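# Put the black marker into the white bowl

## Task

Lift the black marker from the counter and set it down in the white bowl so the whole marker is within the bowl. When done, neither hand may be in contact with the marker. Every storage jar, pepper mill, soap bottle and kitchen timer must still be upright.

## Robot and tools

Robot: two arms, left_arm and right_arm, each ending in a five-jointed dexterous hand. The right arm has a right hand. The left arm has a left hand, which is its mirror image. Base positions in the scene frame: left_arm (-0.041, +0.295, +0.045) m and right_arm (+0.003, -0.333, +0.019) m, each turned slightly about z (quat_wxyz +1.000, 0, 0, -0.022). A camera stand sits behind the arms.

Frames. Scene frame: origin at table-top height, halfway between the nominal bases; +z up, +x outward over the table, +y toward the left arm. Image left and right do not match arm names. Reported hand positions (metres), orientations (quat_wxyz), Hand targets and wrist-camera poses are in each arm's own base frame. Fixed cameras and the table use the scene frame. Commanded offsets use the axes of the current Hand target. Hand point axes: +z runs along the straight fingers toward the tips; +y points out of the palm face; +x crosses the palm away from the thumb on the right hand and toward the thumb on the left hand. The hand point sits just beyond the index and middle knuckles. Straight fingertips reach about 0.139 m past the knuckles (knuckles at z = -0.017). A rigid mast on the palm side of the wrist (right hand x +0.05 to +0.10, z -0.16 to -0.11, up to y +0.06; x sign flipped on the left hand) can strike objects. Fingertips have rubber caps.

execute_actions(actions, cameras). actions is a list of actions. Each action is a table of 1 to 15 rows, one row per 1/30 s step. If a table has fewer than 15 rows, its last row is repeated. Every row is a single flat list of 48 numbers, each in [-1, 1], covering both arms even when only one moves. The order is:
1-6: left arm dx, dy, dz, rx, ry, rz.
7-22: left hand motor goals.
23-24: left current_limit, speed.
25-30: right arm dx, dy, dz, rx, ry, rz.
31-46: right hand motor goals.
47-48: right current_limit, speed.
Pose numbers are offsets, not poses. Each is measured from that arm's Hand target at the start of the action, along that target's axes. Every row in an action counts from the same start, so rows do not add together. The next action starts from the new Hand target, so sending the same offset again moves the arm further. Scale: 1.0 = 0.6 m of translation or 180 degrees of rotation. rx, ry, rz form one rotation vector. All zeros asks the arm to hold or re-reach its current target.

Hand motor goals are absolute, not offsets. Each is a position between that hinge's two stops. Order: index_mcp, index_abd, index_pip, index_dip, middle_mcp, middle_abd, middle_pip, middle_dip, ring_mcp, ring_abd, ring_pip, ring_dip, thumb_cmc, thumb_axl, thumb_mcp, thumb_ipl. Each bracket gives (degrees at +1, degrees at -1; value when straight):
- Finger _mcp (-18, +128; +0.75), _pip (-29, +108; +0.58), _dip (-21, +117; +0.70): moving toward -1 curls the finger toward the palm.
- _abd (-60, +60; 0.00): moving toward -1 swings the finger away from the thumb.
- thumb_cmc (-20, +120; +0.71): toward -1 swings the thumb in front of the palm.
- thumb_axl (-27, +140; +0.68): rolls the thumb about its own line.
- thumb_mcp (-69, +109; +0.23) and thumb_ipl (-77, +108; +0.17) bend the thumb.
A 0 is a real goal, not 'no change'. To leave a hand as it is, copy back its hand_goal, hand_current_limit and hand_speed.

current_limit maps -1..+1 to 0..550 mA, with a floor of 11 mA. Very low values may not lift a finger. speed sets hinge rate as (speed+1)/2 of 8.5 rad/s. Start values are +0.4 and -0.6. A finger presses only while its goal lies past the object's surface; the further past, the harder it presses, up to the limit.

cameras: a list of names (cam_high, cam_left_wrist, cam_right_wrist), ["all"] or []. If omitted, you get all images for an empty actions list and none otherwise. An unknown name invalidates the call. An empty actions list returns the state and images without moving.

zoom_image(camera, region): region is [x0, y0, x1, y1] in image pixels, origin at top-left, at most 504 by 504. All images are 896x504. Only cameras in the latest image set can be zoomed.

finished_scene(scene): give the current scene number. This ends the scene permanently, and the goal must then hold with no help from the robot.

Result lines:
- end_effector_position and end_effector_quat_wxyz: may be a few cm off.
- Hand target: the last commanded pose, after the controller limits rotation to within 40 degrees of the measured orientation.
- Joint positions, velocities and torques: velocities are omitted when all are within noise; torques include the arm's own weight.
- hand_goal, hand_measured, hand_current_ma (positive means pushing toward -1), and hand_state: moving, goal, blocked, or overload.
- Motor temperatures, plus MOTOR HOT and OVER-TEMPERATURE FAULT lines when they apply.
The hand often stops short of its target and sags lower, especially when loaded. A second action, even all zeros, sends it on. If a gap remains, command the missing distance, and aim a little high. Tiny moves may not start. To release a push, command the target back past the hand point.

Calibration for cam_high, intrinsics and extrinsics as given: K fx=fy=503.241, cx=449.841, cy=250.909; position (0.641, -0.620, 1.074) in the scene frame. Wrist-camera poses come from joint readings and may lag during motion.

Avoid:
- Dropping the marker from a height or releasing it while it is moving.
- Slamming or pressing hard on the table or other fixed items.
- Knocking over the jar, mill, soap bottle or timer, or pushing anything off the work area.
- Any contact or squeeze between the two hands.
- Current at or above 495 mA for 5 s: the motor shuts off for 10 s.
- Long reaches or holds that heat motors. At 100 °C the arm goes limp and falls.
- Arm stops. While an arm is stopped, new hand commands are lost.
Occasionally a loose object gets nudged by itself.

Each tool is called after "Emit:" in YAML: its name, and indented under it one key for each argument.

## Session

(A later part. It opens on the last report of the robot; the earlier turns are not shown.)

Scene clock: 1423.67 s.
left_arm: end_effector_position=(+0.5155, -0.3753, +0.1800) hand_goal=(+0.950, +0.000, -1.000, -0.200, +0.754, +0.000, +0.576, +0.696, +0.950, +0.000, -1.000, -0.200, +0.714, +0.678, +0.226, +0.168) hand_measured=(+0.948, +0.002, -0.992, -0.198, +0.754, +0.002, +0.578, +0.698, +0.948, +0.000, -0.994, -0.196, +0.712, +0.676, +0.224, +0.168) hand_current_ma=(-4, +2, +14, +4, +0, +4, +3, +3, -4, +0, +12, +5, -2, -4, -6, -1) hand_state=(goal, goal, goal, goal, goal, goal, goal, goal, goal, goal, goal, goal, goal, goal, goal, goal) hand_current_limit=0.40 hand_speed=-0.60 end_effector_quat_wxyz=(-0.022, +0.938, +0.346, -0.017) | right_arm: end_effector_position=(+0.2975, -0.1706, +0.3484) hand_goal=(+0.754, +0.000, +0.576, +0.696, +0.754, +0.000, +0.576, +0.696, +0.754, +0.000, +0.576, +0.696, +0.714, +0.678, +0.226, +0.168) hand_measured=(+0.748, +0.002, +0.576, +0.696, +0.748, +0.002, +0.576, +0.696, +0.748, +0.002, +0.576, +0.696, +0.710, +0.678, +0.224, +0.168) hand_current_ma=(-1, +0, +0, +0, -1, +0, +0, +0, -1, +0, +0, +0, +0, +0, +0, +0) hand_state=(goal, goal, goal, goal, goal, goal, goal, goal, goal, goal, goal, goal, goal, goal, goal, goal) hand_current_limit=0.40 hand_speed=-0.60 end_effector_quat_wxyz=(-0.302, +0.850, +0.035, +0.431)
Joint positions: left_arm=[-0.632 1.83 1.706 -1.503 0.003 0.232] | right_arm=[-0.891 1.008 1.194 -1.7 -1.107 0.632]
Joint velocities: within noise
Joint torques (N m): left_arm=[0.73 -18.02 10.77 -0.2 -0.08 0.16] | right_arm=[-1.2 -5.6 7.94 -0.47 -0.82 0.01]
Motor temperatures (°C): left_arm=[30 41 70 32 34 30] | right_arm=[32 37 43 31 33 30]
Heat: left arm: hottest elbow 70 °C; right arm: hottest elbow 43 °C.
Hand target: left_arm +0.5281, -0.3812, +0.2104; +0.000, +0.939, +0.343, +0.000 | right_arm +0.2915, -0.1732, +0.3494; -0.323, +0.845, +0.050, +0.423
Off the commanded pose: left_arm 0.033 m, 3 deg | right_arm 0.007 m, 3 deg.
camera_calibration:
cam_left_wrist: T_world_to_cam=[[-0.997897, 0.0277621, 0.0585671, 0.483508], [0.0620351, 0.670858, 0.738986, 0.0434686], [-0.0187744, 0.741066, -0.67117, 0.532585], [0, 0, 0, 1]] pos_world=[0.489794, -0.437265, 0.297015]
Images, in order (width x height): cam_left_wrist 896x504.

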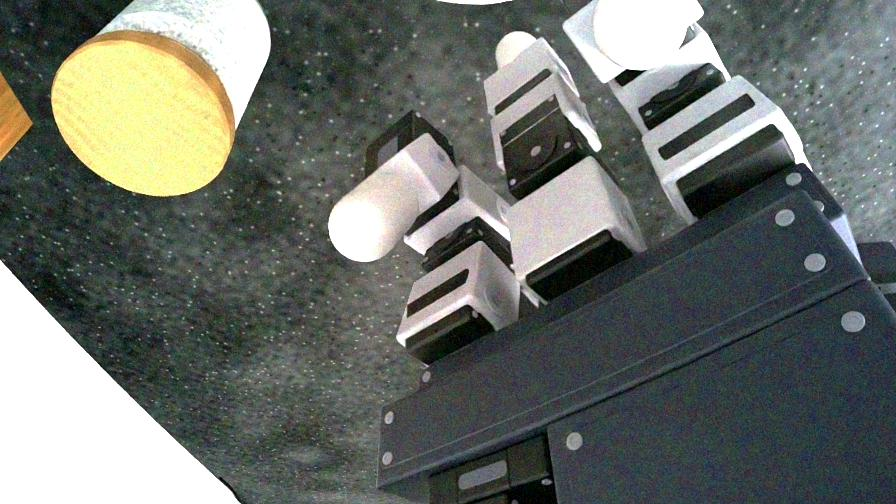

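Emit:
execute_actions:
  actions:
    - [[-0.0504,0.06,0.03,0,0,0,0.95,0,-1,-0.2,0.754,0,0.576,0.696,0.95,0,-1,-0.2,0.714,0.678,0.226,0.168,0.4,-0.6,0,0,0,0,0,0,0.754,0,0.576,0.696,0.754,0,0.576,0.696,0.754,0,0.576,0.696,0.714,0.678,0.226,0.168,0.4,-0.6]]
  cameras: ["cam_high","cam_right_wrist"]

Emit:
zoom_image:
  camera: "cam_high"
  region: [370, 225, 480, 335]

Emit:
zoom_image:
  camera: "cam_right_wrist"
  region: [440, 10, 680, 200]

Scene clock: 1441.47 s.
left_arm: end_effector_position=(+0.5136, -0.4178, +0.1769) hand_goal=(+0.950, +0.000, -1.000, -0.200, +0.754, +0.000, +0.576, +0.696, +0.950, +0.000, -1.000, -0.200, +0.714, +0.678, +0.226, +0.168) hand_measured=(+0.948, +0.002, -0.992, -0.198, +0.754, +0.002, +0.578, +0.698, +0.948, +0.000, -0.994, -0.196, +0.712, +0.676, +0.224, +0.168) hand_current_ma=(-4, +2, +14, +4, +0, +3, +3, +3, -4, +0, +12, +5, -2, -4, -6, -1) hand_state=(goal, goal, goal, goal, goal, goal, goal, goal, goal, goal, goal, goal, goal, goal, goal, goal) hand_current_limit=0.40 hand_speed=-0.60 end_effector_quat_wxyz=(-0.016, +0.941, +0.337, -0.012) | right_arm: end_effector_position=(+0.2975, -0.1706, +0.3484) hand_goal=(+0.754, +0.000, +0.576, +0.696, +0.754, +0.000, +0.576, +0.696, +0.754, +0.000, +0.576, +0.696, +0.714, +0.678, +0.226, +0.168) hand_measured=(+0.748, +0.002, +0.576, +0.696, +0.748, +0.002, +0.576, +0.696, +0.748, +0.002, +0.576, +0.696, +0.710, +0.678, +0.224, +0.168) hand_current_ma=(-1, +0, +0, +0, -1, +0, +0, +0, -1, +0, +0, +0, +0, +0, +0, +0) hand_state=(goal, goal, goal, goal, goal, goal, goal, goal, goal, goal, goal, goal, goal, goal, goal, goal) hand_current_limit=0.40 hand_speed=-0.60 end_effector_quat_wxyz=(-0.302, +0.850, +0.035, +0.431)
Joint positions: left_arm=[-0.69 1.888 1.78 -1.503 0.005 0.192] | right_arm=[-0.891 1.008 1.194 -1.7 -1.107 0.632]
Joint torques (N m): left_arm=[0.67 -16.09 10.74 0.16 -0.16 0.03] | right_arm=[-1.26 -5.42 7.94 -0.44 -0.83 0.01]
Motor temperatures (°C): left_arm=[30 41 71 32 34 30] | right_arm=[32 37 43 31 33 30]
Heat: left arm: hottest elbow 71 °C; right arm: hottest elbow 43 °C.
Hand target: left_arm +0.5281, -0.4282, +0.1924; +0.000, +0.939, +0.343, +0.000 | right_arm +0.2915, -0.1732, +0.3494; -0.323, +0.845, +0.050, +0.423
Off the commanded pose: left_arm 0.024 m, 2 deg | right_arm 0.007 m, 3 deg.
joint sent to its limit (right arm) — joint 4 (wrist pitch), lower limit. The joint targets are off in position and orientation.
camera_calibration:
cam_right_wrist: T_world_to_cam=[[-0.324765, -0.328939, -0.886751, 0.381778], [-0.945036, 0.150411, 0.290317, 0.161178], [0.0378808, 0.932296, -0.359708, 0.401454], [0, 0, 0, 1]] pos_world=[0.2611, -0.272935, 0.436155]
Images, in order (width x height): cam_high 896x504, cam_right_wrist 896x504.

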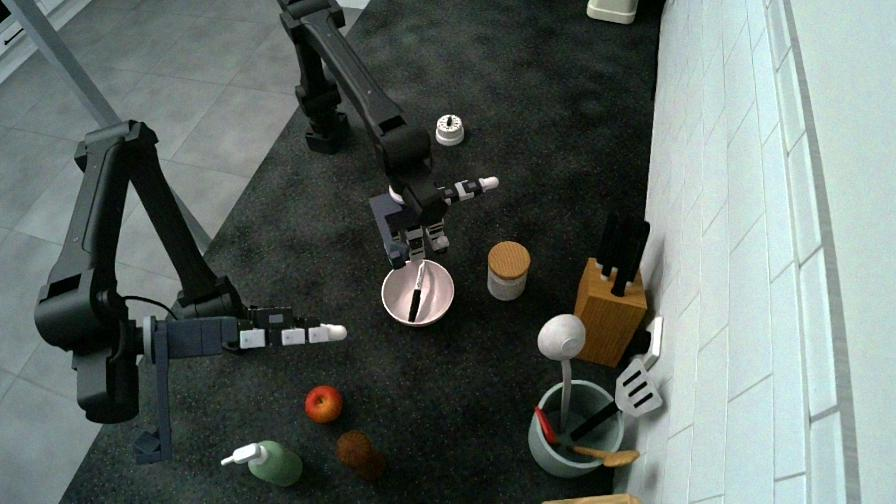

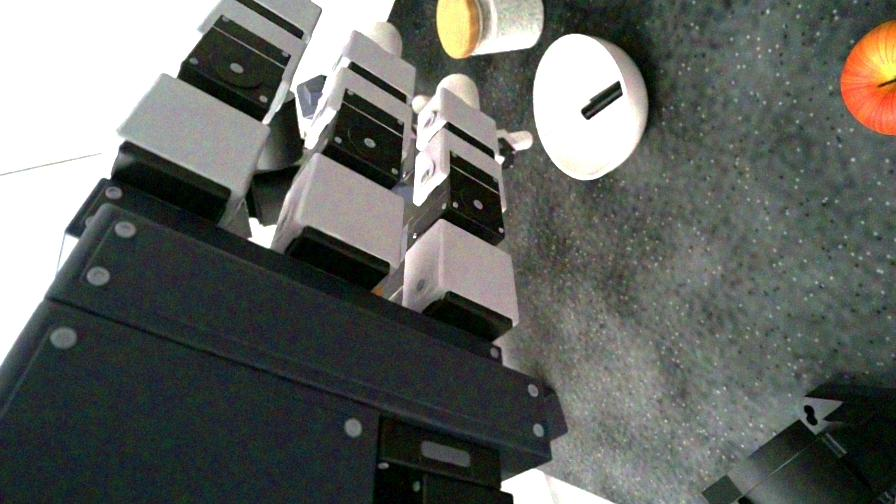

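Scaled by 4.582 from the camera's 896x504 image, which has a finer 1280x720 frame.

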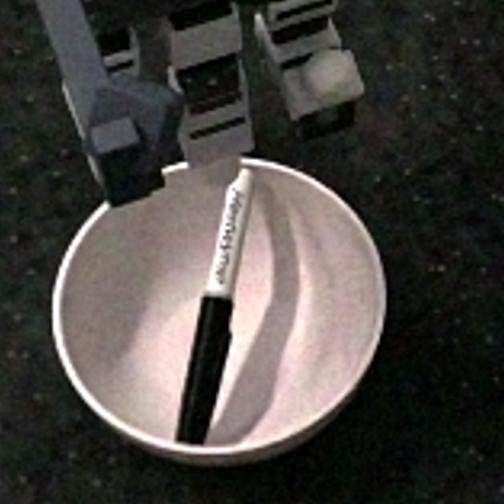

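Scaled by 2.100 from the camera's 896x504 image, which has a finer 1280x720 frame.

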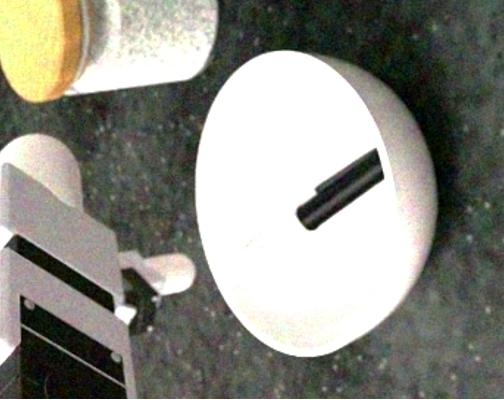

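Emit:
execute_actions:
  actions:
    - [[0.0051,0.0043,0.0583,0,0,0,0.95,0,-1,-0.2,0.754,0,0.576,0.696,0.95,0,-1,-0.2,0.714,0.678,0.226,0.168,0.4,-0.6,0,0,0,0,0,0,0.754,0,0.576,0.696,0.754,0,0.576,0.696,0.754,0,0.576,0.696,0.714,0.678,0.226,0.168,0.4,-0.6]]
  cameras: ["cam_high","cam_right_wrist"]

Emit:
zoom_image:
  camera: "cam_high"
  region: [370, 225, 480, 335]

Emit:
zoom_image:
  camera: "cam_right_wrist"
  region: [440, 10, 680, 200]

Scene clock: 1454.40 s.
left_arm: end_effector_position=(+0.5251, -0.4259, +0.1639) hand_goal=(+0.950, +0.000, -1.000, -0.200, +0.754, +0.000, +0.576, +0.696, +0.950, +0.000, -1.000, -0.200, +0.714, +0.678, +0.226, +0.168) hand_measured=(+0.948, +0.002, -0.992, -0.198, +0.754, +0.002, +0.578, +0.698, +0.948, +0.000, -0.994, -0.196, +0.712, +0.676, +0.224, +0.168) hand_current_ma=(-4, +2, +14, +4, +0, +3, +3, +3, -3, +0, +12, +5, -2, -4, -6, -1) hand_state=(goal, goal, goal, goal, goal, goal, goal, goal, goal, goal, goal, goal, goal, goal, goal, goal) hand_current_limit=0.40 hand_speed=-0.60 end_effector_quat_wxyz=(-0.001, +0.941, +0.338, -0.003) | right_arm: end_effector_position=(+0.2975, -0.1706, +0.3484) hand_goal=(+0.754, +0.000, +0.576, +0.696, +0.754, +0.000, +0.576, +0.696, +0.754, +0.000, +0.576, +0.696, +0.714, +0.678, +0.226, +0.168) hand_measured=(+0.748, +0.002, +0.576, +0.696, +0.748, +0.002, +0.576, +0.696, +0.748, +0.002, +0.576, +0.696, +0.710, +0.678, +0.224, +0.168) hand_current_ma=(-1, +0, +0, +0, -1, +0, +0, +0, -1, +0, +0, +0, +0, +0, +0, +0) hand_state=(goal, goal, goal, goal, goal, goal, goal, goal, goal, goal, goal, goal, goal, goal, goal, goal) hand_current_limit=0.40 hand_speed=-0.60 end_effector_quat_wxyz=(-0.302, +0.850, +0.035, +0.431)
Joint positions: left_arm=[-0.688 1.908 1.768 -1.435 0.005 0.192] | right_arm=[-0.891 1.008 1.194 -1.7 -1.107 0.632]
Joint torques (N m): left_arm=[0.32 -16.03 7.62 0.54 -0.11 0.08] | right_arm=[-1.38 -5.54 7.91 -0.5 -0.83 0]
Motor temperatures (°C): left_arm=[30 43 71 32 33 30] | right_arm=[32 37 43 31 33 30]
Heat: left arm: hottest elbow 71 °C; right arm: hottest elbow 43 °C.
Hand target: left_arm +0.5321, -0.4282, +0.1574; +0.000, +0.939, +0.343, +0.000 | right_arm +0.2915, -0.1732, +0.3494; -0.323, +0.845, +0.050, +0.423
Off the commanded pose: left_arm 0.010 m, 1 deg | right_arm 0.007 m, 3 deg.
joint sent to its limit (right arm) — joint 4 (wrist pitch), lower limit. The joint targets are off in position and orientation.
camera_calibration:
cam_right_wrist: T_world_to_cam=[[-0.324765, -0.328939, -0.886751, 0.381778], [-0.945036, 0.150411, 0.290317, 0.161178], [0.0378808, 0.932296, -0.359708, 0.401454], [0, 0, 0, 1]] pos_world=[0.2611, -0.272935, 0.436155]
Images, in order (width x height): cam_high 896x504, cam_right_wrist 896x504.

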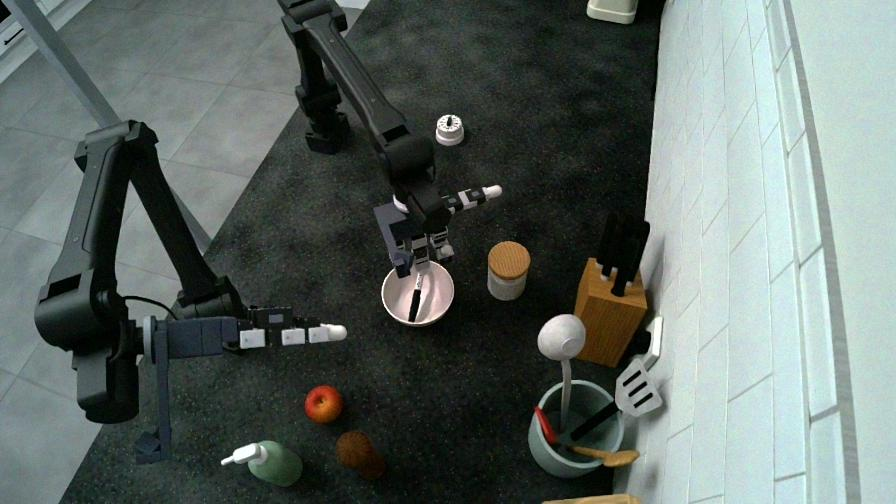

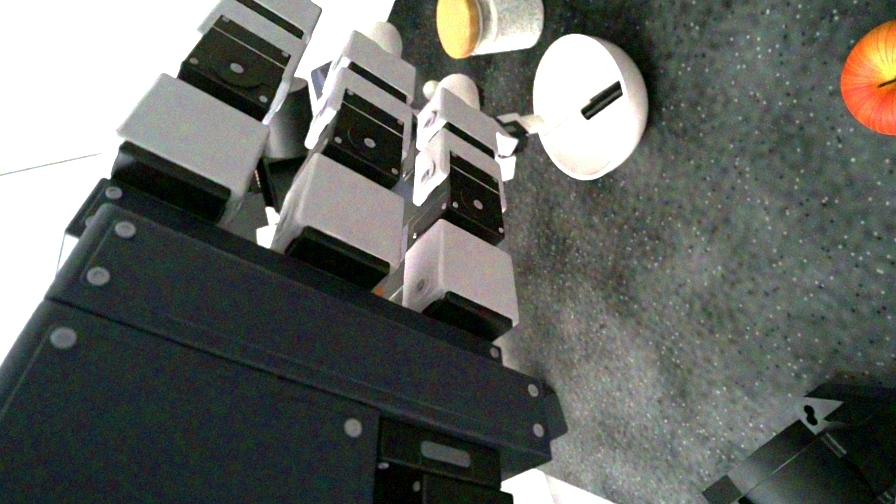

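Scaled by 4.582 from the camera's 896x504 image, which has a finer 1280x720 frame.

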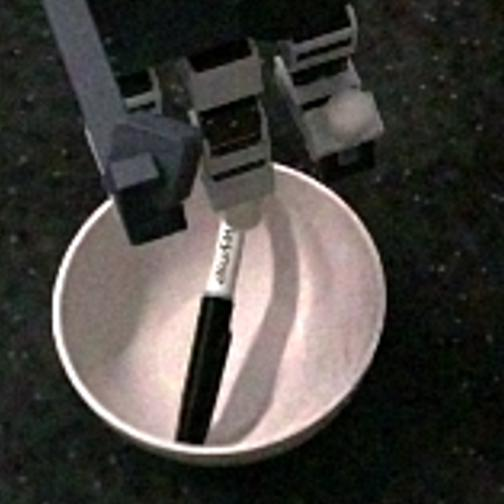

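Scaled by 2.100 from the camera's 896x504 image, which has a finer 1280x720 frame.

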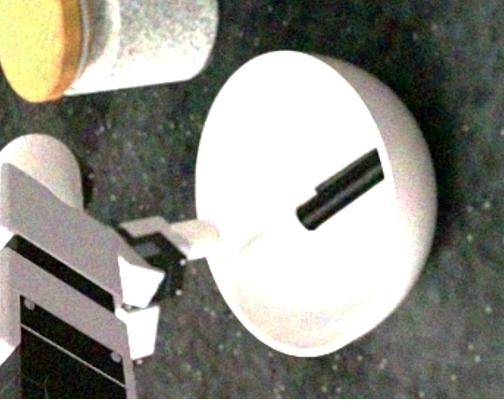

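Emit:
execute_actions:
  actions:
    - [[-0.0076,-0.0195,0.0333,0,0,0,0.95,0,-1,-0.2,0.754,0,0.576,0.696,0.95,0,-1,-0.2,0.714,0.678,0.226,0.168,0.4,-0.6,0,0,0,0,0,0,0.754,0,0.576,0.696,0.754,0,0.576,0.696,0.754,0,0.576,0.696,0.714,0.678,0.226,0.168,0.4,-0.6]]
  cameras: ["cam_high","cam_right_wrist"]

Emit:
zoom_image:
  camera: "cam_high"
  region: [370, 225, 480, 335]

Emit:
zoom_image:
  camera: "cam_right_wrist"
  region: [440, 10, 680, 200]

Scene clock: 1462.80 s.
left_arm: end_effector_position=(+0.5168, -0.4191, +0.1321) hand_goal=(+0.950, +0.000, -1.000, -0.200, +0.754, +0.000, +0.576, +0.696, +0.950, +0.000, -1.000, -0.200, +0.714, +0.678, +0.226, +0.168) hand_measured=(+0.948, +0.002, -0.994, -0.198, +0.752, +0.002, +0.574, +0.696, +0.948, +0.000, -0.994, -0.196, +0.712, +0.676, +0.222, +0.168) hand_current_ma=(-4, +2, +14, +4, -2, +2, -1, -1, -3, +0, +12, +5, -2, -4, -7, -1) hand_state=(goal, goal, goal, goal, goal, goal, goal, goal, goal, goal, goal, goal, goal, goal, goal, goal) hand_current_limit=0.40 hand_speed=-0.60 end_effector_quat_wxyz=(-0.009, +0.941, +0.338, -0.008) | right_arm: end_effector_position=(+0.2975, -0.1706, +0.3484) hand_goal=(+0.754, +0.000, +0.576, +0.696, +0.754, +0.000, +0.576, +0.696, +0.754, +0.000, +0.576, +0.696, +0.714, +0.678, +0.226, +0.168) hand_measured=(+0.748, +0.002, +0.576, +0.696, +0.748, +0.002, +0.576, +0.696, +0.748, +0.002, +0.576, +0.696, +0.710, +0.678, +0.224, +0.168) hand_current_ma=(-1, +0, +0, +0, -1, +0, +0, +0, -1, +0, +0, +0, +0, +0, +0, +0) hand_state=(goal, goal, goal, goal, goal, goal, goal, goal, goal, goal, goal, goal, goal, goal, goal, goal) hand_current_limit=0.40 hand_speed=-0.60 end_effector_quat_wxyz=(-0.302, +0.850, +0.035, +0.431)
Joint positions: left_arm=[-0.688 1.907 1.685 -1.372 0.005 0.192] | right_arm=[-0.891 1.008 1.194 -1.7 -1.107 0.632]
Joint torques (N m): left_arm=[0.15 -18.32 7.23 0.58 -0.13 -0.03] | right_arm=[-1.14 -5.6 7.94 -0.49 -0.83 0]
Motor temperatures (°C): left_arm=[30 42 69 32 33 30] | right_arm=[32 37 43 31 33 30]
Heat: left arm: hottest elbow 69 °C; right arm: hottest elbow 43 °C.
Hand target: left_arm +0.5211, -0.4222, +0.1374; +0.000, +0.939, +0.343, +0.000 | right_arm +0.2915, -0.1732, +0.3494; -0.323, +0.845, +0.050, +0.423
Off the commanded pose: left_arm 0.008 m, 1 deg | right_arm 0.007 m, 3 deg.
joint sent to its limit (right arm) — joint 4 (wrist pitch), lower limit. The joint targets are off in position and orientation.
camera_calibration:
cam_right_wrist: T_world_to_cam=[[-0.324765, -0.328939, -0.886751, 0.381778], [-0.945036, 0.150411, 0.290317, 0.161178], [0.0378808, 0.932296, -0.359708, 0.401454], [0, 0, 0, 1]] pos_world=[0.2611, -0.272935, 0.436155]
Images, in order (width x height): cam_high 896x504, cam_right_wrist 896x504.

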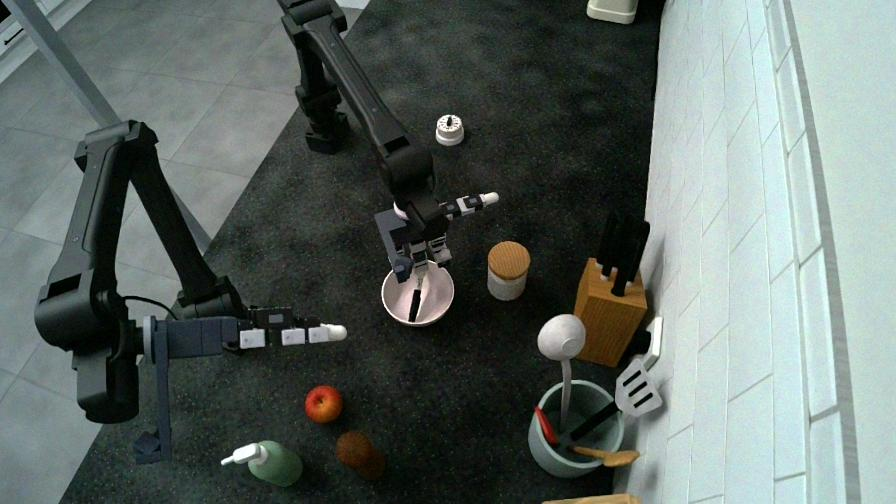

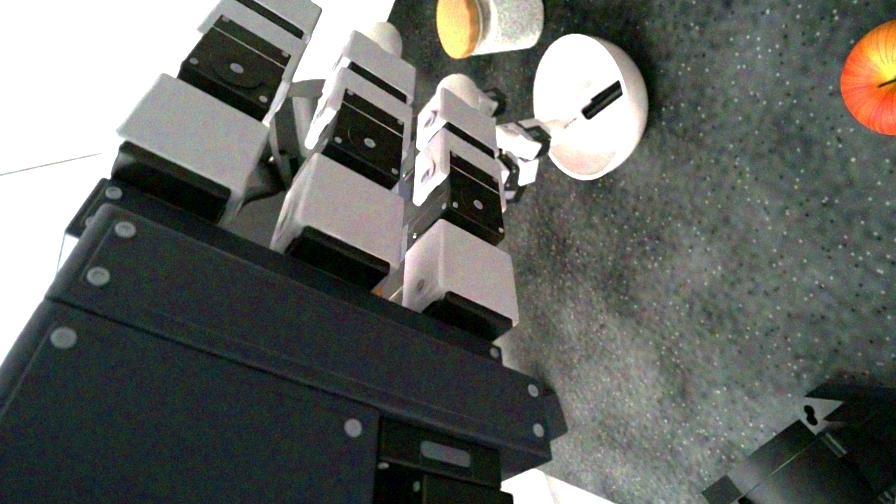

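Scaled by 4.582 from the camera's 896x504 image, which has a finer 1280x720 frame.

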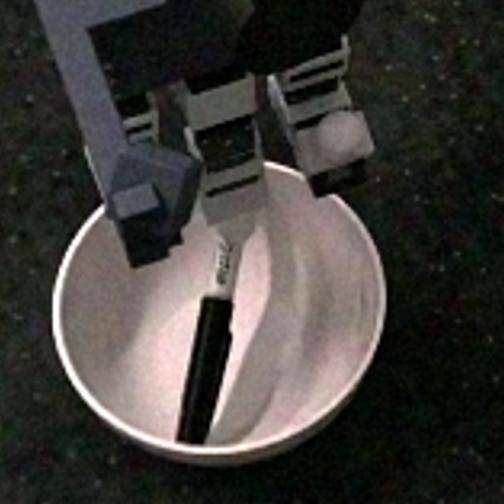

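Scaled by 2.100 from the camera's 896x504 image, which has a finer 1280x720 frame.

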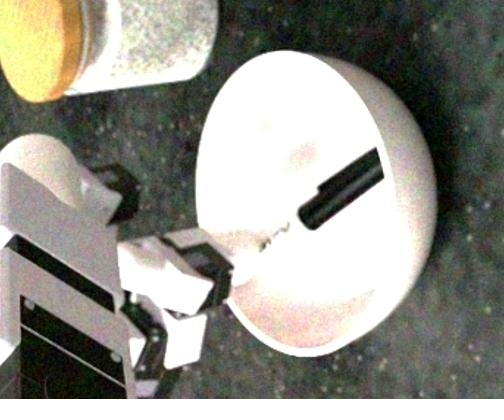

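Emit:
execute_actions:
  actions:
    - [[-0.0038,-0.0032,0.02,0,0,0,0.95,0,-1,-0.2,0.754,0,0.576,0.696,0.95,0,-1,-0.2,0.714,0.678,0.226,0.168,0.4,-0.6,0,0,0,0,0,0,0.754,0,0.576,0.696,0.754,0,0.576,0.696,0.754,0,0.576,0.696,0.714,0.678,0.226,0.168,0.4,-0.6]]
  cameras: ["cam_high","cam_right_wrist"]

Emit:
zoom_image:
  camera: "cam_high"
  region: [370, 225, 480, 335]

Emit:
zoom_image:
  camera: "cam_right_wrist"
  region: [440, 10, 680, 200]

Scene clock: 1472.77 s.
left_arm: end_effector_position=(+0.5208, -0.4184, +0.1257) hand_goal=(+0.950, +0.000, -1.000, -0.200, +0.754, +0.000, +0.576, +0.696, +0.950, +0.000, -1.000, -0.200, +0.714, +0.678, +0.226, +0.168) hand_measured=(+0.948, +0.002, -0.994, -0.198, +0.742, +0.018, +0.570, +0.694, +0.948, +0.000, -0.994, -0.196, +0.712, +0.676, +0.222, +0.168) hand_current_ma=(-4, +2, +14, +4, -26, +36, -10, -1, -3, +0, +12, +5, -2, -4, -7, -1) hand_state=(goal, goal, goal, goal, goal, goal, goal, goal, goal, goal, goal, goal, goal, goal, goal, goal) hand_current_limit=0.40 hand_speed=-0.60 end_effector_quat_wxyz=(-0.004, +0.939, +0.343, +0.002) | right_arm: end_effector_position=(+0.2975, -0.1706, +0.3484) hand_goal=(+0.754, +0.000, +0.576, +0.696, +0.754, +0.000, +0.576, +0.696, +0.754, +0.000, +0.576, +0.696, +0.714, +0.678, +0.226, +0.168) hand_measured=(+0.748, +0.002, +0.576, +0.696, +0.748, +0.002, +0.576, +0.696, +0.748, +0.002, +0.576, +0.696, +0.710, +0.678, +0.224, +0.168) hand_current_ma=(-1, +0, +0, +0, -1, +0, +0, +0, -1, +0, +0, +0, +0, +0, +0, +0) hand_state=(goal, goal, goal, goal, goal, goal, goal, goal, goal, goal, goal, goal, goal, goal, goal, goal) hand_current_limit=0.40 hand_speed=-0.60 end_effector_quat_wxyz=(-0.302, +0.850, +0.035, +0.431)
Joint positions: left_arm=[-0.688 1.907 1.663 -1.332 -0.007 0.182] | right_arm=[-0.891 1.008 1.194 -1.7 -1.107 0.632]
Joint torques (N m): left_arm=[0.21 -17.38 6.78 0.2 0.01 0.06] | right_arm=[-1.32 -5.54 7.94 -0.46 -0.82 0.01]
Motor temperatures (°C): left_arm=[30 43 68 32 33 30] | right_arm=[32 37 43 31 33 30]
Heat: left arm: hottest elbow 68 °C; right arm: hottest elbow 43 °C.
Hand target: left_arm +0.5181, -0.4222, +0.1254; +0.000, +0.939, +0.343, +0.000 | right_arm +0.2915, -0.1732, +0.3494; -0.323, +0.845, +0.050, +0.423
Off the commanded pose: left_arm 0.005 m, 1 deg | right_arm 0.007 m, 3 deg.
joint sent to its limit (right arm) — joint 4 (wrist pitch), lower limit. The joint targets are off in position and orientation.
camera_calibration:
cam_right_wrist: T_world_to_cam=[[-0.324765, -0.328939, -0.886751, 0.381778], [-0.945036, 0.150411, 0.290317, 0.161178], [0.0378808, 0.932296, -0.359708, 0.401454], [0, 0, 0, 1]] pos_world=[0.2611, -0.272935, 0.436155]
Images, in order (width x height): cam_high 896x504, cam_right_wrist 896x504.

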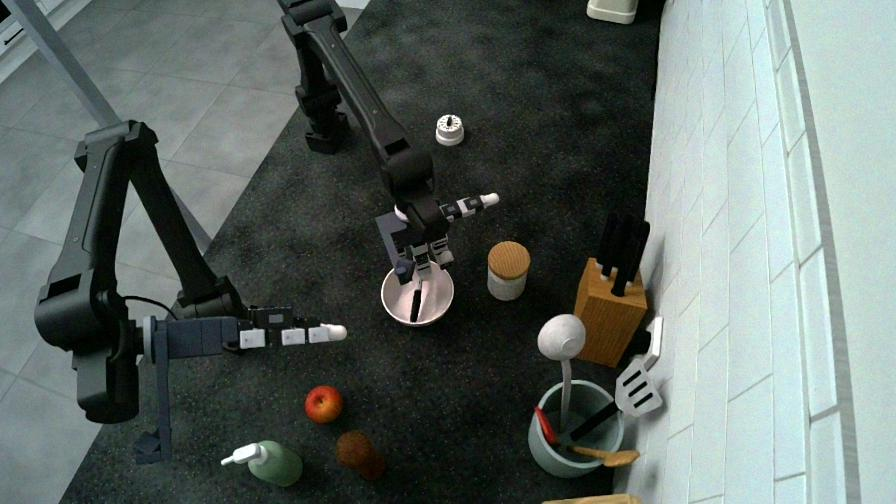

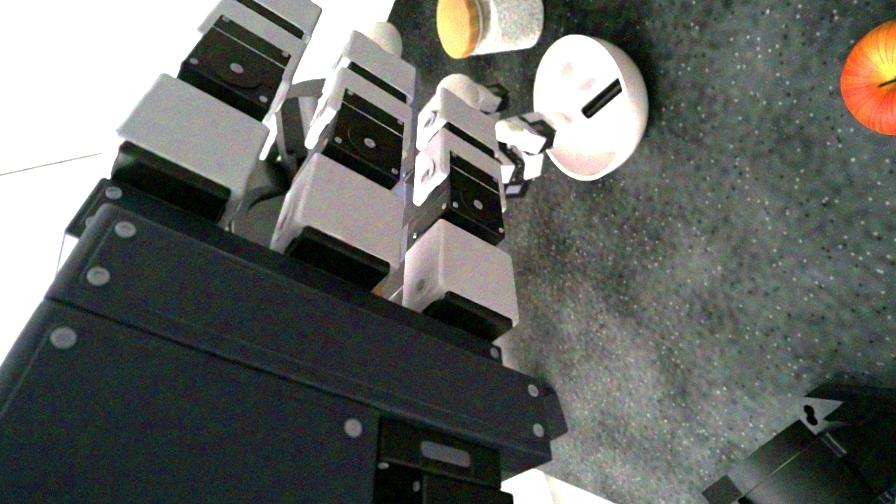

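Scaled by 4.582 from the camera's 896x504 image, which has a finer 1280x720 frame.

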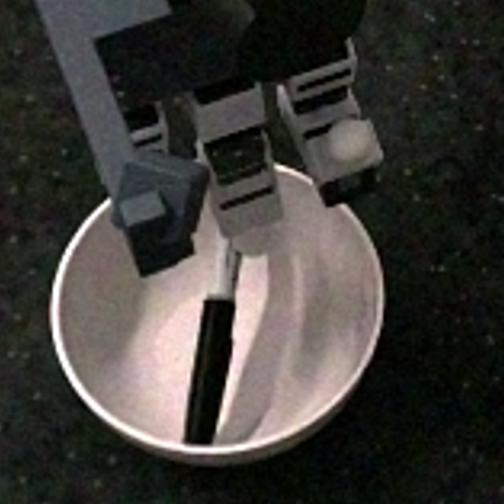

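Scaled by 2.100 from the camera's 896x504 image, which has a finer 1280x720 frame.

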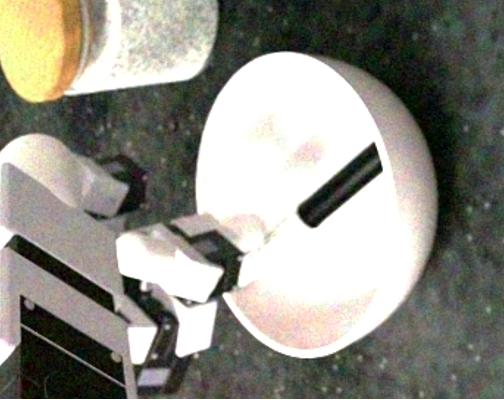

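Emit:
execute_actions:
  actions:
    - [[0,0,-0.12,0,0,0,0.95,0,-1,-0.2,0.754,0,0.576,0.696,0.95,0,-1,-0.2,0.714,0.678,0.226,0.168,0.4,-0.6,0,0,0,0,0,0,0.754,0,0.576,0.696,0.754,0,0.576,0.696,0.754,0,0.576,0.696,0.714,0.678,0.226,0.168,0.4,-0.6]]
  cameras: ["cam_high","cam_right_wrist"]

Emit:
zoom_image:
  camera: "cam_high"
  region: [370, 225, 480, 335]

Emit:
zoom_image:
  camera: "cam_right_wrist"
  region: [440, 10, 680, 200]

Scene clock: 1480.57 s.
left_arm: end_effector_position=(+0.5095, -0.4114, +0.1670) hand_goal=(+0.950, +0.000, -1.000, -0.200, +0.754, +0.000, +0.576, +0.696, +0.950, +0.000, -1.000, -0.200, +0.714, +0.678, +0.226, +0.168) hand_measured=(+0.948, +0.002, -0.994, -0.198, +0.750, +0.002, +0.572, +0.694, +0.948, +0.000, -0.994, -0.196, +0.712, +0.676, +0.222, +0.168) hand_current_ma=(-3, +2, +14, +4, -9, +4, -6, -4, -3, +0, +12, +5, -2, -4, -7, -1) hand_state=(goal, goal, goal, goal, goal, goal, goal, goal, goal, goal, goal, goal, goal, goal, goal, goal) hand_current_limit=0.40 hand_speed=-0.60 end_effector_quat_wxyz=(-0.023, +0.939, +0.343, -0.015) | right_arm: end_effector_position=(+0.2975, -0.1706, +0.3484) hand_goal=(+0.754, +0.000, +0.576, +0.696, +0.754, +0.000, +0.576, +0.696, +0.754, +0.000, +0.576, +0.696, +0.714, +0.678, +0.226, +0.168) hand_measured=(+0.748, +0.002, +0.576, +0.696, +0.748, +0.002, +0.576, +0.696, +0.748, +0.002, +0.576, +0.696, +0.710, +0.678, +0.224, +0.168) hand_current_ma=(-1, +0, +0, +0, -1, +0, +0, +0, -1, +0, +0, +0, +0, +0, +0, +0) hand_state=(goal, goal, goal, goal, goal, goal, goal, goal, goal, goal, goal, goal, goal, goal, goal, goal) hand_current_limit=0.40 hand_speed=-0.60 end_effector_quat_wxyz=(-0.302, +0.850, +0.035, +0.431)
Joint positions: left_arm=[-0.688 1.882 1.748 -1.492 0.003 0.182] | right_arm=[-0.891 1.008 1.194 -1.7 -1.107 0.632]
Joint torques (N m): left_arm=[0.03 -17.9 10.54 -0.24 -0.06 0.04] | right_arm=[-1.03 -5.54 7.91 -0.53 -0.83 0.02]
Motor temperatures (°C): left_arm=[30 44 67 32 33 30] | right_arm=[32 37 43 31 33 30]
Heat: left arm: hottest elbow 67 °C; right arm: hottest elbow 43 °C.
Hand target: left_arm +0.5181, -0.4222, +0.1974; +0.000, +0.939, +0.343, +0.000 | right_arm +0.2915, -0.1732, +0.3494; -0.323, +0.845, +0.050, +0.423
Off the commanded pose: left_arm 0.033 m, 3 deg | right_arm 0.007 m, 3 deg.
joint sent to its limit (right arm) — joint 4 (wrist pitch), lower limit. The joint targets are off in position and orientation.
camera_calibration:
cam_right_wrist: T_world_to_cam=[[-0.324765, -0.328939, -0.886751, 0.381778], [-0.945036, 0.150411, 0.290317, 0.161178], [0.0378808, 0.932296, -0.359708, 0.401454], [0, 0, 0, 1]] pos_world=[0.2611, -0.272935, 0.436155]
Images, in order (width x height): cam_high 896x504, cam_right_wrist 896x504.

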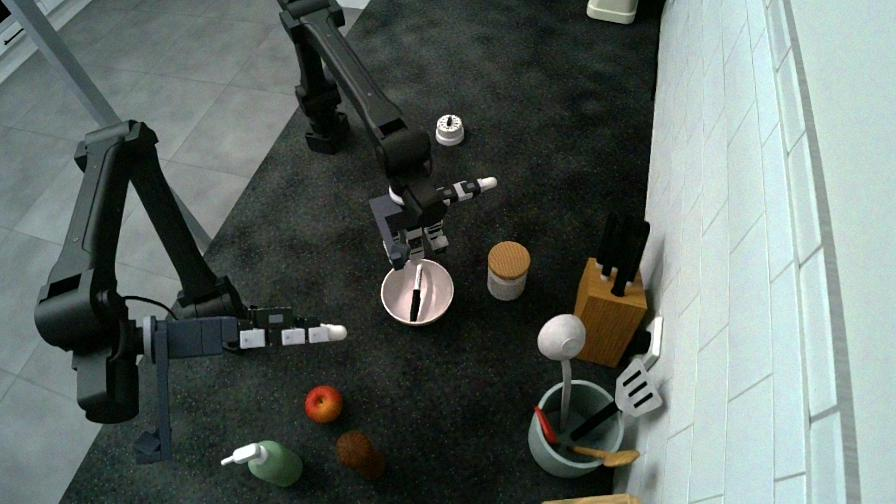

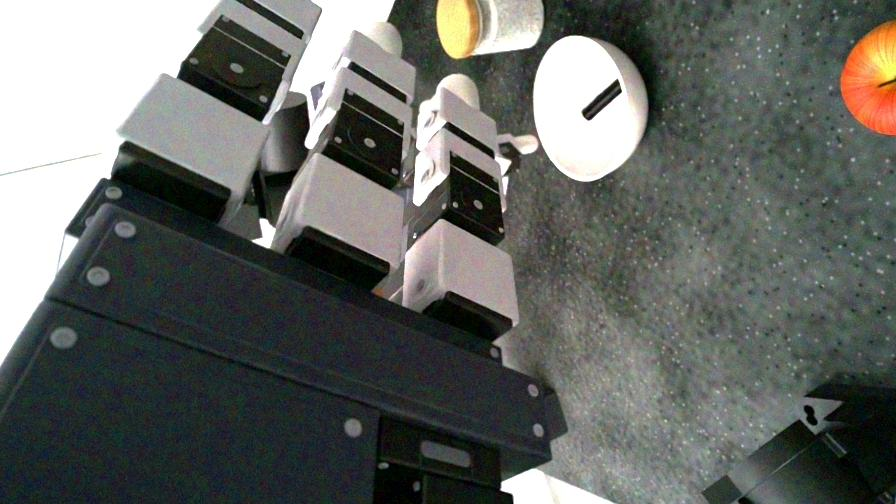

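Scaled by 4.582 from the camera's 896x504 image, which has a finer 1280x720 frame.

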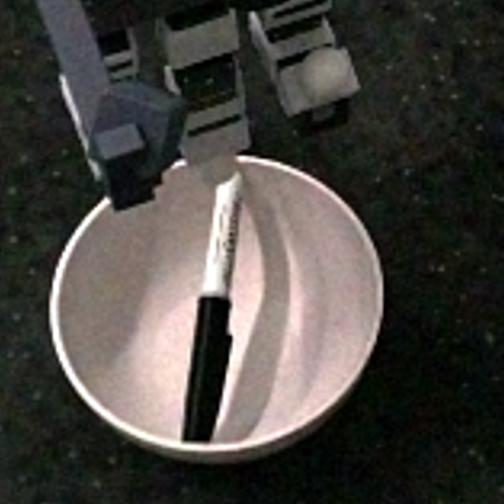

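Scaled by 2.100 from the camera's 896x504 image, which has a finer 1280x720 frame.

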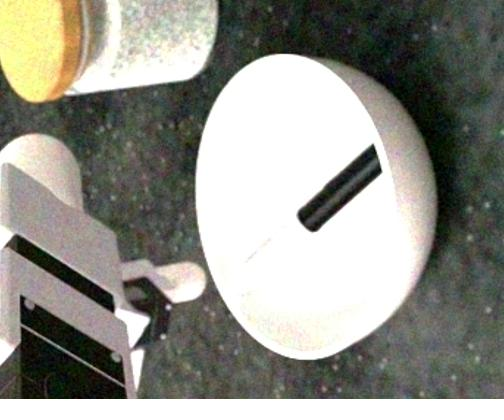

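Emit:
execute_actions:
  actions:
    - [[0.0643,-0.0766,-0.1,0,0,0,0.95,0,-1,-0.2,0.754,0,0.576,0.696,0.95,0,-1,-0.2,0.714,0.678,0.226,0.168,0.4,-0.6,0,0,0,0,0,0,0.754,0,0.576,0.696,0.754,0,0.576,0.696,0.754,0,0.576,0.696,0.714,0.678,0.226,0.168,0.4,-0.6]]
  cameras: ["cam_high"]

Emit:
zoom_image:
  camera: "cam_high"
  region: [370, 245, 460, 335]

Emit:
zoom_image:
  camera: "cam_high"
  region: [400, 245, 445, 290]

Scene clock: 1490.83 s.
left_arm: end_effector_position=(+0.5121, -0.3524, +0.2413) hand_goal=(+0.950, +0.000, -1.000, -0.200, +0.754, +0.000, +0.576, +0.696, +0.950, +0.000, -1.000, -0.200, +0.714, +0.678, +0.226, +0.168) hand_measured=(+0.948, +0.002, -0.994, -0.198, +0.750, +0.002, +0.574, +0.694, +0.948, +0.000, -0.994, -0.196, +0.712, +0.676, +0.222, +0.168) hand_current_ma=(-3, +2, +14, +4, -6, +3, -5, -4, -2, +0, +12, +5, -2, -4, -7, -1) hand_state=(goal, goal, goal, goal, goal, goal, goal, goal, goal, goal, goal, goal, goal, goal, goal, goal) hand_current_limit=0.40 hand_speed=-0.60 end_effector_quat_wxyz=(-0.011, +0.936, +0.351, -0.010) | right_arm: end_effector_position=(+0.2975, -0.1706, +0.3484) hand_goal=(+0.754, +0.000, +0.576, +0.696, +0.754, +0.000, +0.576, +0.696, +0.754, +0.000, +0.576, +0.696, +0.714, +0.678, +0.226, +0.168) hand_measured=(+0.748, +0.002, +0.576, +0.696, +0.748, +0.002, +0.576, +0.696, +0.748, +0.002, +0.576, +0.696, +0.710, +0.678, +0.224, +0.168) hand_current_ma=(-1, +0, +0, +0, -1, +0, +0, +0, -1, +0, +0, +0, +0, +0, +0, +0) hand_state=(goal, goal, goal, goal, goal, goal, goal, goal, goal, goal, goal, goal, goal, goal, goal, goal) hand_current_limit=0.40 hand_speed=-0.60 end_effector_quat_wxyz=(-0.302, +0.850, +0.035, +0.431)
Joint positions: left_arm=[-0.603 1.758 1.762 -1.604 0.003 0.251] | right_arm=[-0.891 1.008 1.194 -1.7 -1.107 0.632]
Joint torques (N m): left_arm=[0.5 -15.15 10.21 -0.29 -0.02 0.18] | right_arm=[-1.2 -5.42 8.05 -0.43 -0.84 0.01]
Motor temperatures (°C): left_arm=[30 43 67 32 33 30] | right_arm=[32 37 43 31 33 30]
Heat: left arm: hottest elbow 67 °C; right arm: hottest elbow 43 °C.
Hand target: left_arm +0.5180, -0.3621, +0.2574; +0.000, +0.939, +0.343, +0.000 | right_arm +0.2915, -0.1732, +0.3494; -0.323, +0.845, +0.050, +0.423
Off the commanded pose: left_arm 0.020 m, 2 deg | right_arm 0.007 m, 3 deg.
joint sent to its limit (right arm) — joint 4 (wrist pitch), lower limit. The joint targets are off in position and orientation.
Images, in order (width x height): cam_high 896x504.

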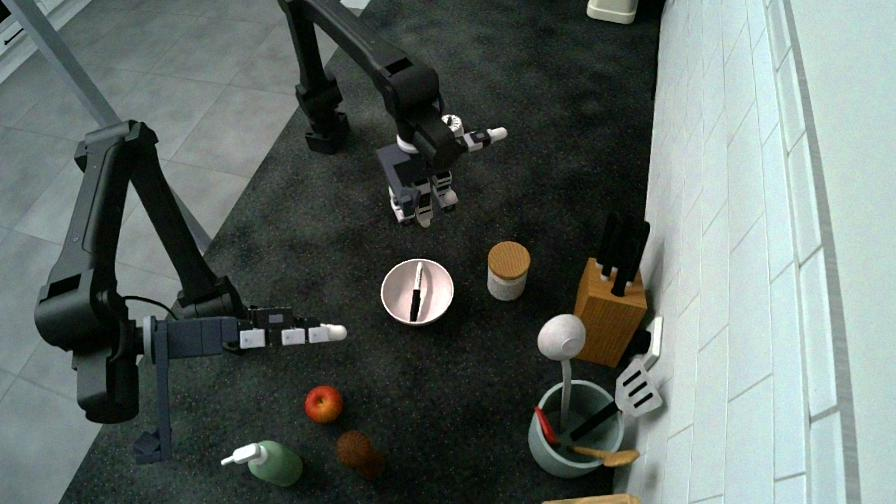

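Scaled by 5.600 from the camera's 896x504 image, which has a finer 1280x720 frame.

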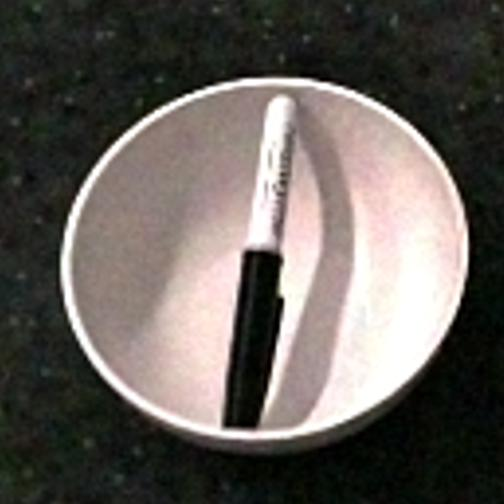

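Scaled by 11.200 from the camera's 896x504 image, which has a finer 1280x720 frame.

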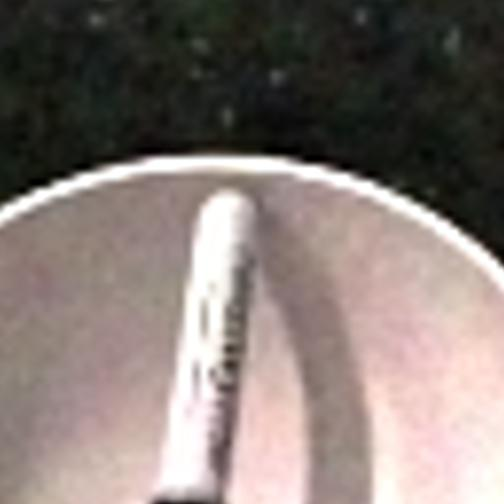

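Emit:
execute_actions:
  actions: []
  cameras: ["cam_high", "cam_right_wrist"]

Emit:
zoom_image:
  camera: "cam_right_wrist"
  region: [525, 75, 645, 195]

Emit:
zoom_image:
  camera: "cam_right_wrist"
  region: [530, 110, 590, 170]

Scene clock: 1510.13 s.
left_arm: end_effector_position=(+0.5126, -0.3516, +0.2413) hand_goal=(+0.950, +0.000, -1.000, -0.200, +0.754, +0.000, +0.576, +0.696, +0.950, +0.000, -1.000, -0.200, +0.714, +0.678, +0.226, +0.168) hand_measured=(+0.948, +0.002, -0.994, -0.198, +0.750, +0.002, +0.574, +0.694, +0.948, +0.000, -0.994, -0.196, +0.712, +0.676, +0.222, +0.168) hand_current_ma=(-3, +2, +14, +4, -6, +3, -5, -4, -2, +0, +12, +5, -2, -4, -7, -1) hand_state=(goal, goal, goal, goal, goal, goal, goal, goal, goal, goal, goal, goal, goal, goal, goal, goal) hand_current_limit=0.40 hand_speed=-0.60 end_effector_quat_wxyz=(-0.011, +0.936, +0.352, -0.010) | right_arm: end_effector_position=(+0.2975, -0.1706, +0.3484) hand_goal=(+0.754, +0.000, +0.576, +0.696, +0.754, +0.000, +0.576, +0.696, +0.754, +0.000, +0.576, +0.696, +0.714, +0.678, +0.226, +0.168) hand_measured=(+0.748, +0.002, +0.576, +0.696, +0.748, +0.002, +0.576, +0.696, +0.748, +0.002, +0.576, +0.696, +0.710, +0.678, +0.224, +0.168) hand_current_ma=(-1, +0, +0, +0, -1, +0, +0, +0, -1, +0, +0, +0, +0, +0, +0, +0) hand_state=(goal, goal, goal, goal, goal, goal, goal, goal, goal, goal, goal, goal, goal, goal, goal, goal) hand_current_limit=0.40 hand_speed=-0.60 end_effector_quat_wxyz=(-0.302, +0.850, +0.035, +0.431)
Joint positions: left_arm=[-0.601 1.758 1.762 -1.604 0.003 0.251] | right_arm=[-0.891 1.008 1.194 -1.7 -1.107 0.632]
Joint velocities: within noise
Joint torques (N m): left_arm=[-0.97 -15.27 10.06 -0.01 -0.07 0.18] | right_arm=[-1.26 -5.54 7.92 -0.43 -0.83 0]
Motor temperatures (°C): left_arm=[29 42 69 32 33 30] | right_arm=[32 37 43 31 33 30]
Heat: left arm: hottest elbow 69 °C; right arm: hottest elbow 43 °C.
Hand target: left_arm +0.5180, -0.3621, +0.2574; +0.000, +0.939, +0.343, +0.000 | right_arm +0.2915, -0.1732, +0.3494; -0.323, +0.845, +0.050, +0.423
Off the commanded pose: left_arm 0.020 m, 2 deg | right_arm 0.007 m, 3 deg.
camera_calibration:
cam_right_wrist: T_world_to_cam=[[-0.324765, -0.328939, -0.886751, 0.381778], [-0.945036, 0.150411, 0.290317, 0.161178], [0.0378808, 0.932296, -0.359708, 0.401454], [0, 0, 0, 1]] pos_world=[0.2611, -0.272935, 0.436155]
Images, in order (width x height): cam_high 896x504, cam_right_wrist 896x504.

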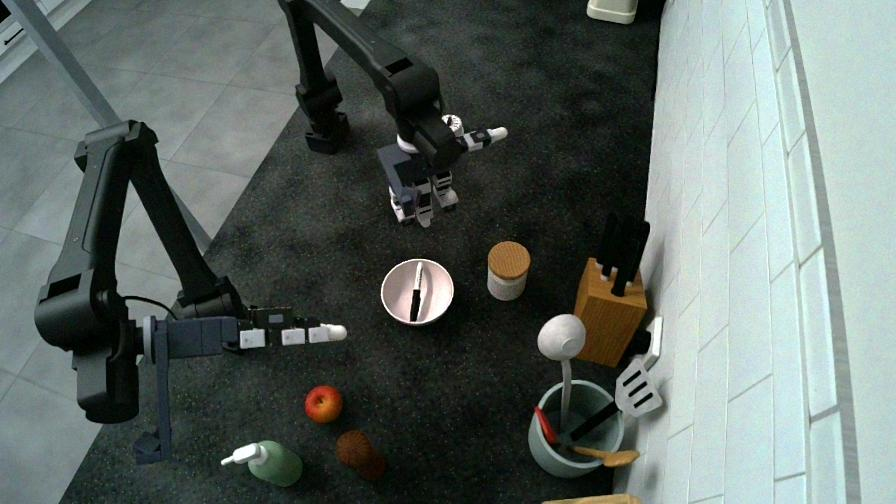

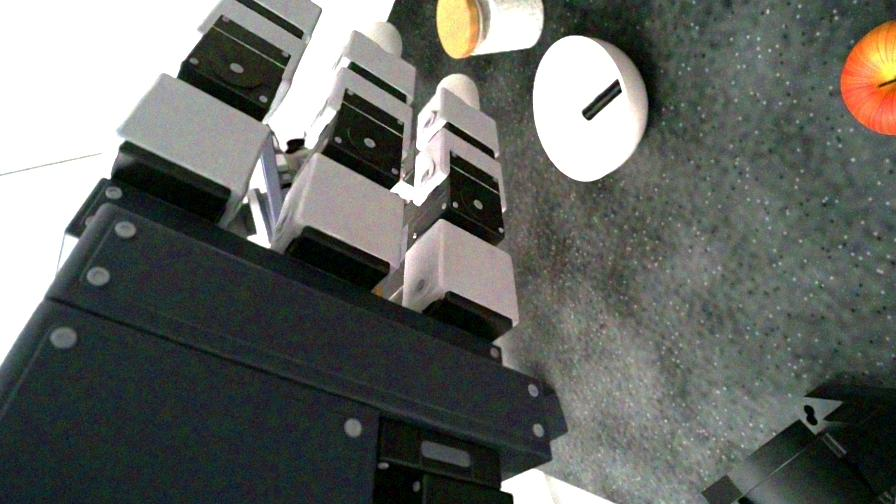

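Scaled by 4.200 from the camera's 896x504 image, which has a finer 1280x720 frame.

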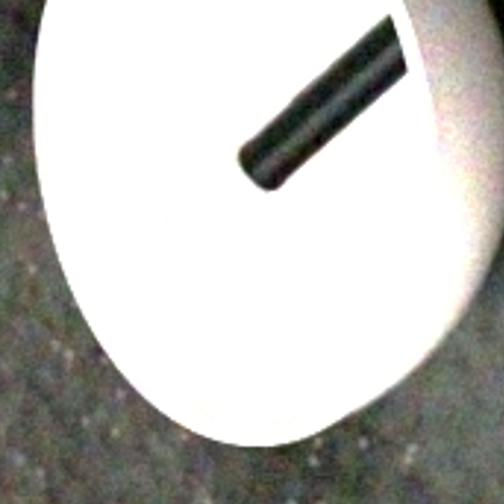

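Scaled by 8.400 from the camera's 896x504 image, which has a finer 1280x720 frame.

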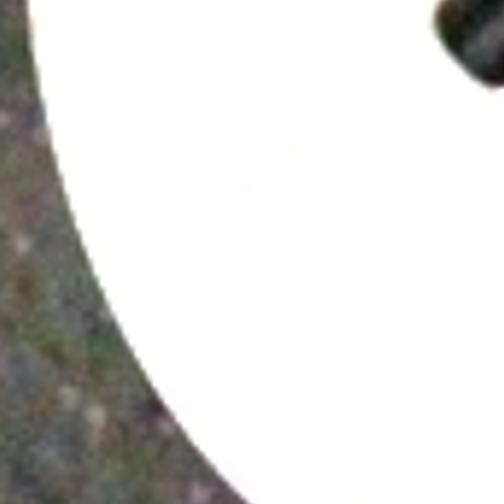

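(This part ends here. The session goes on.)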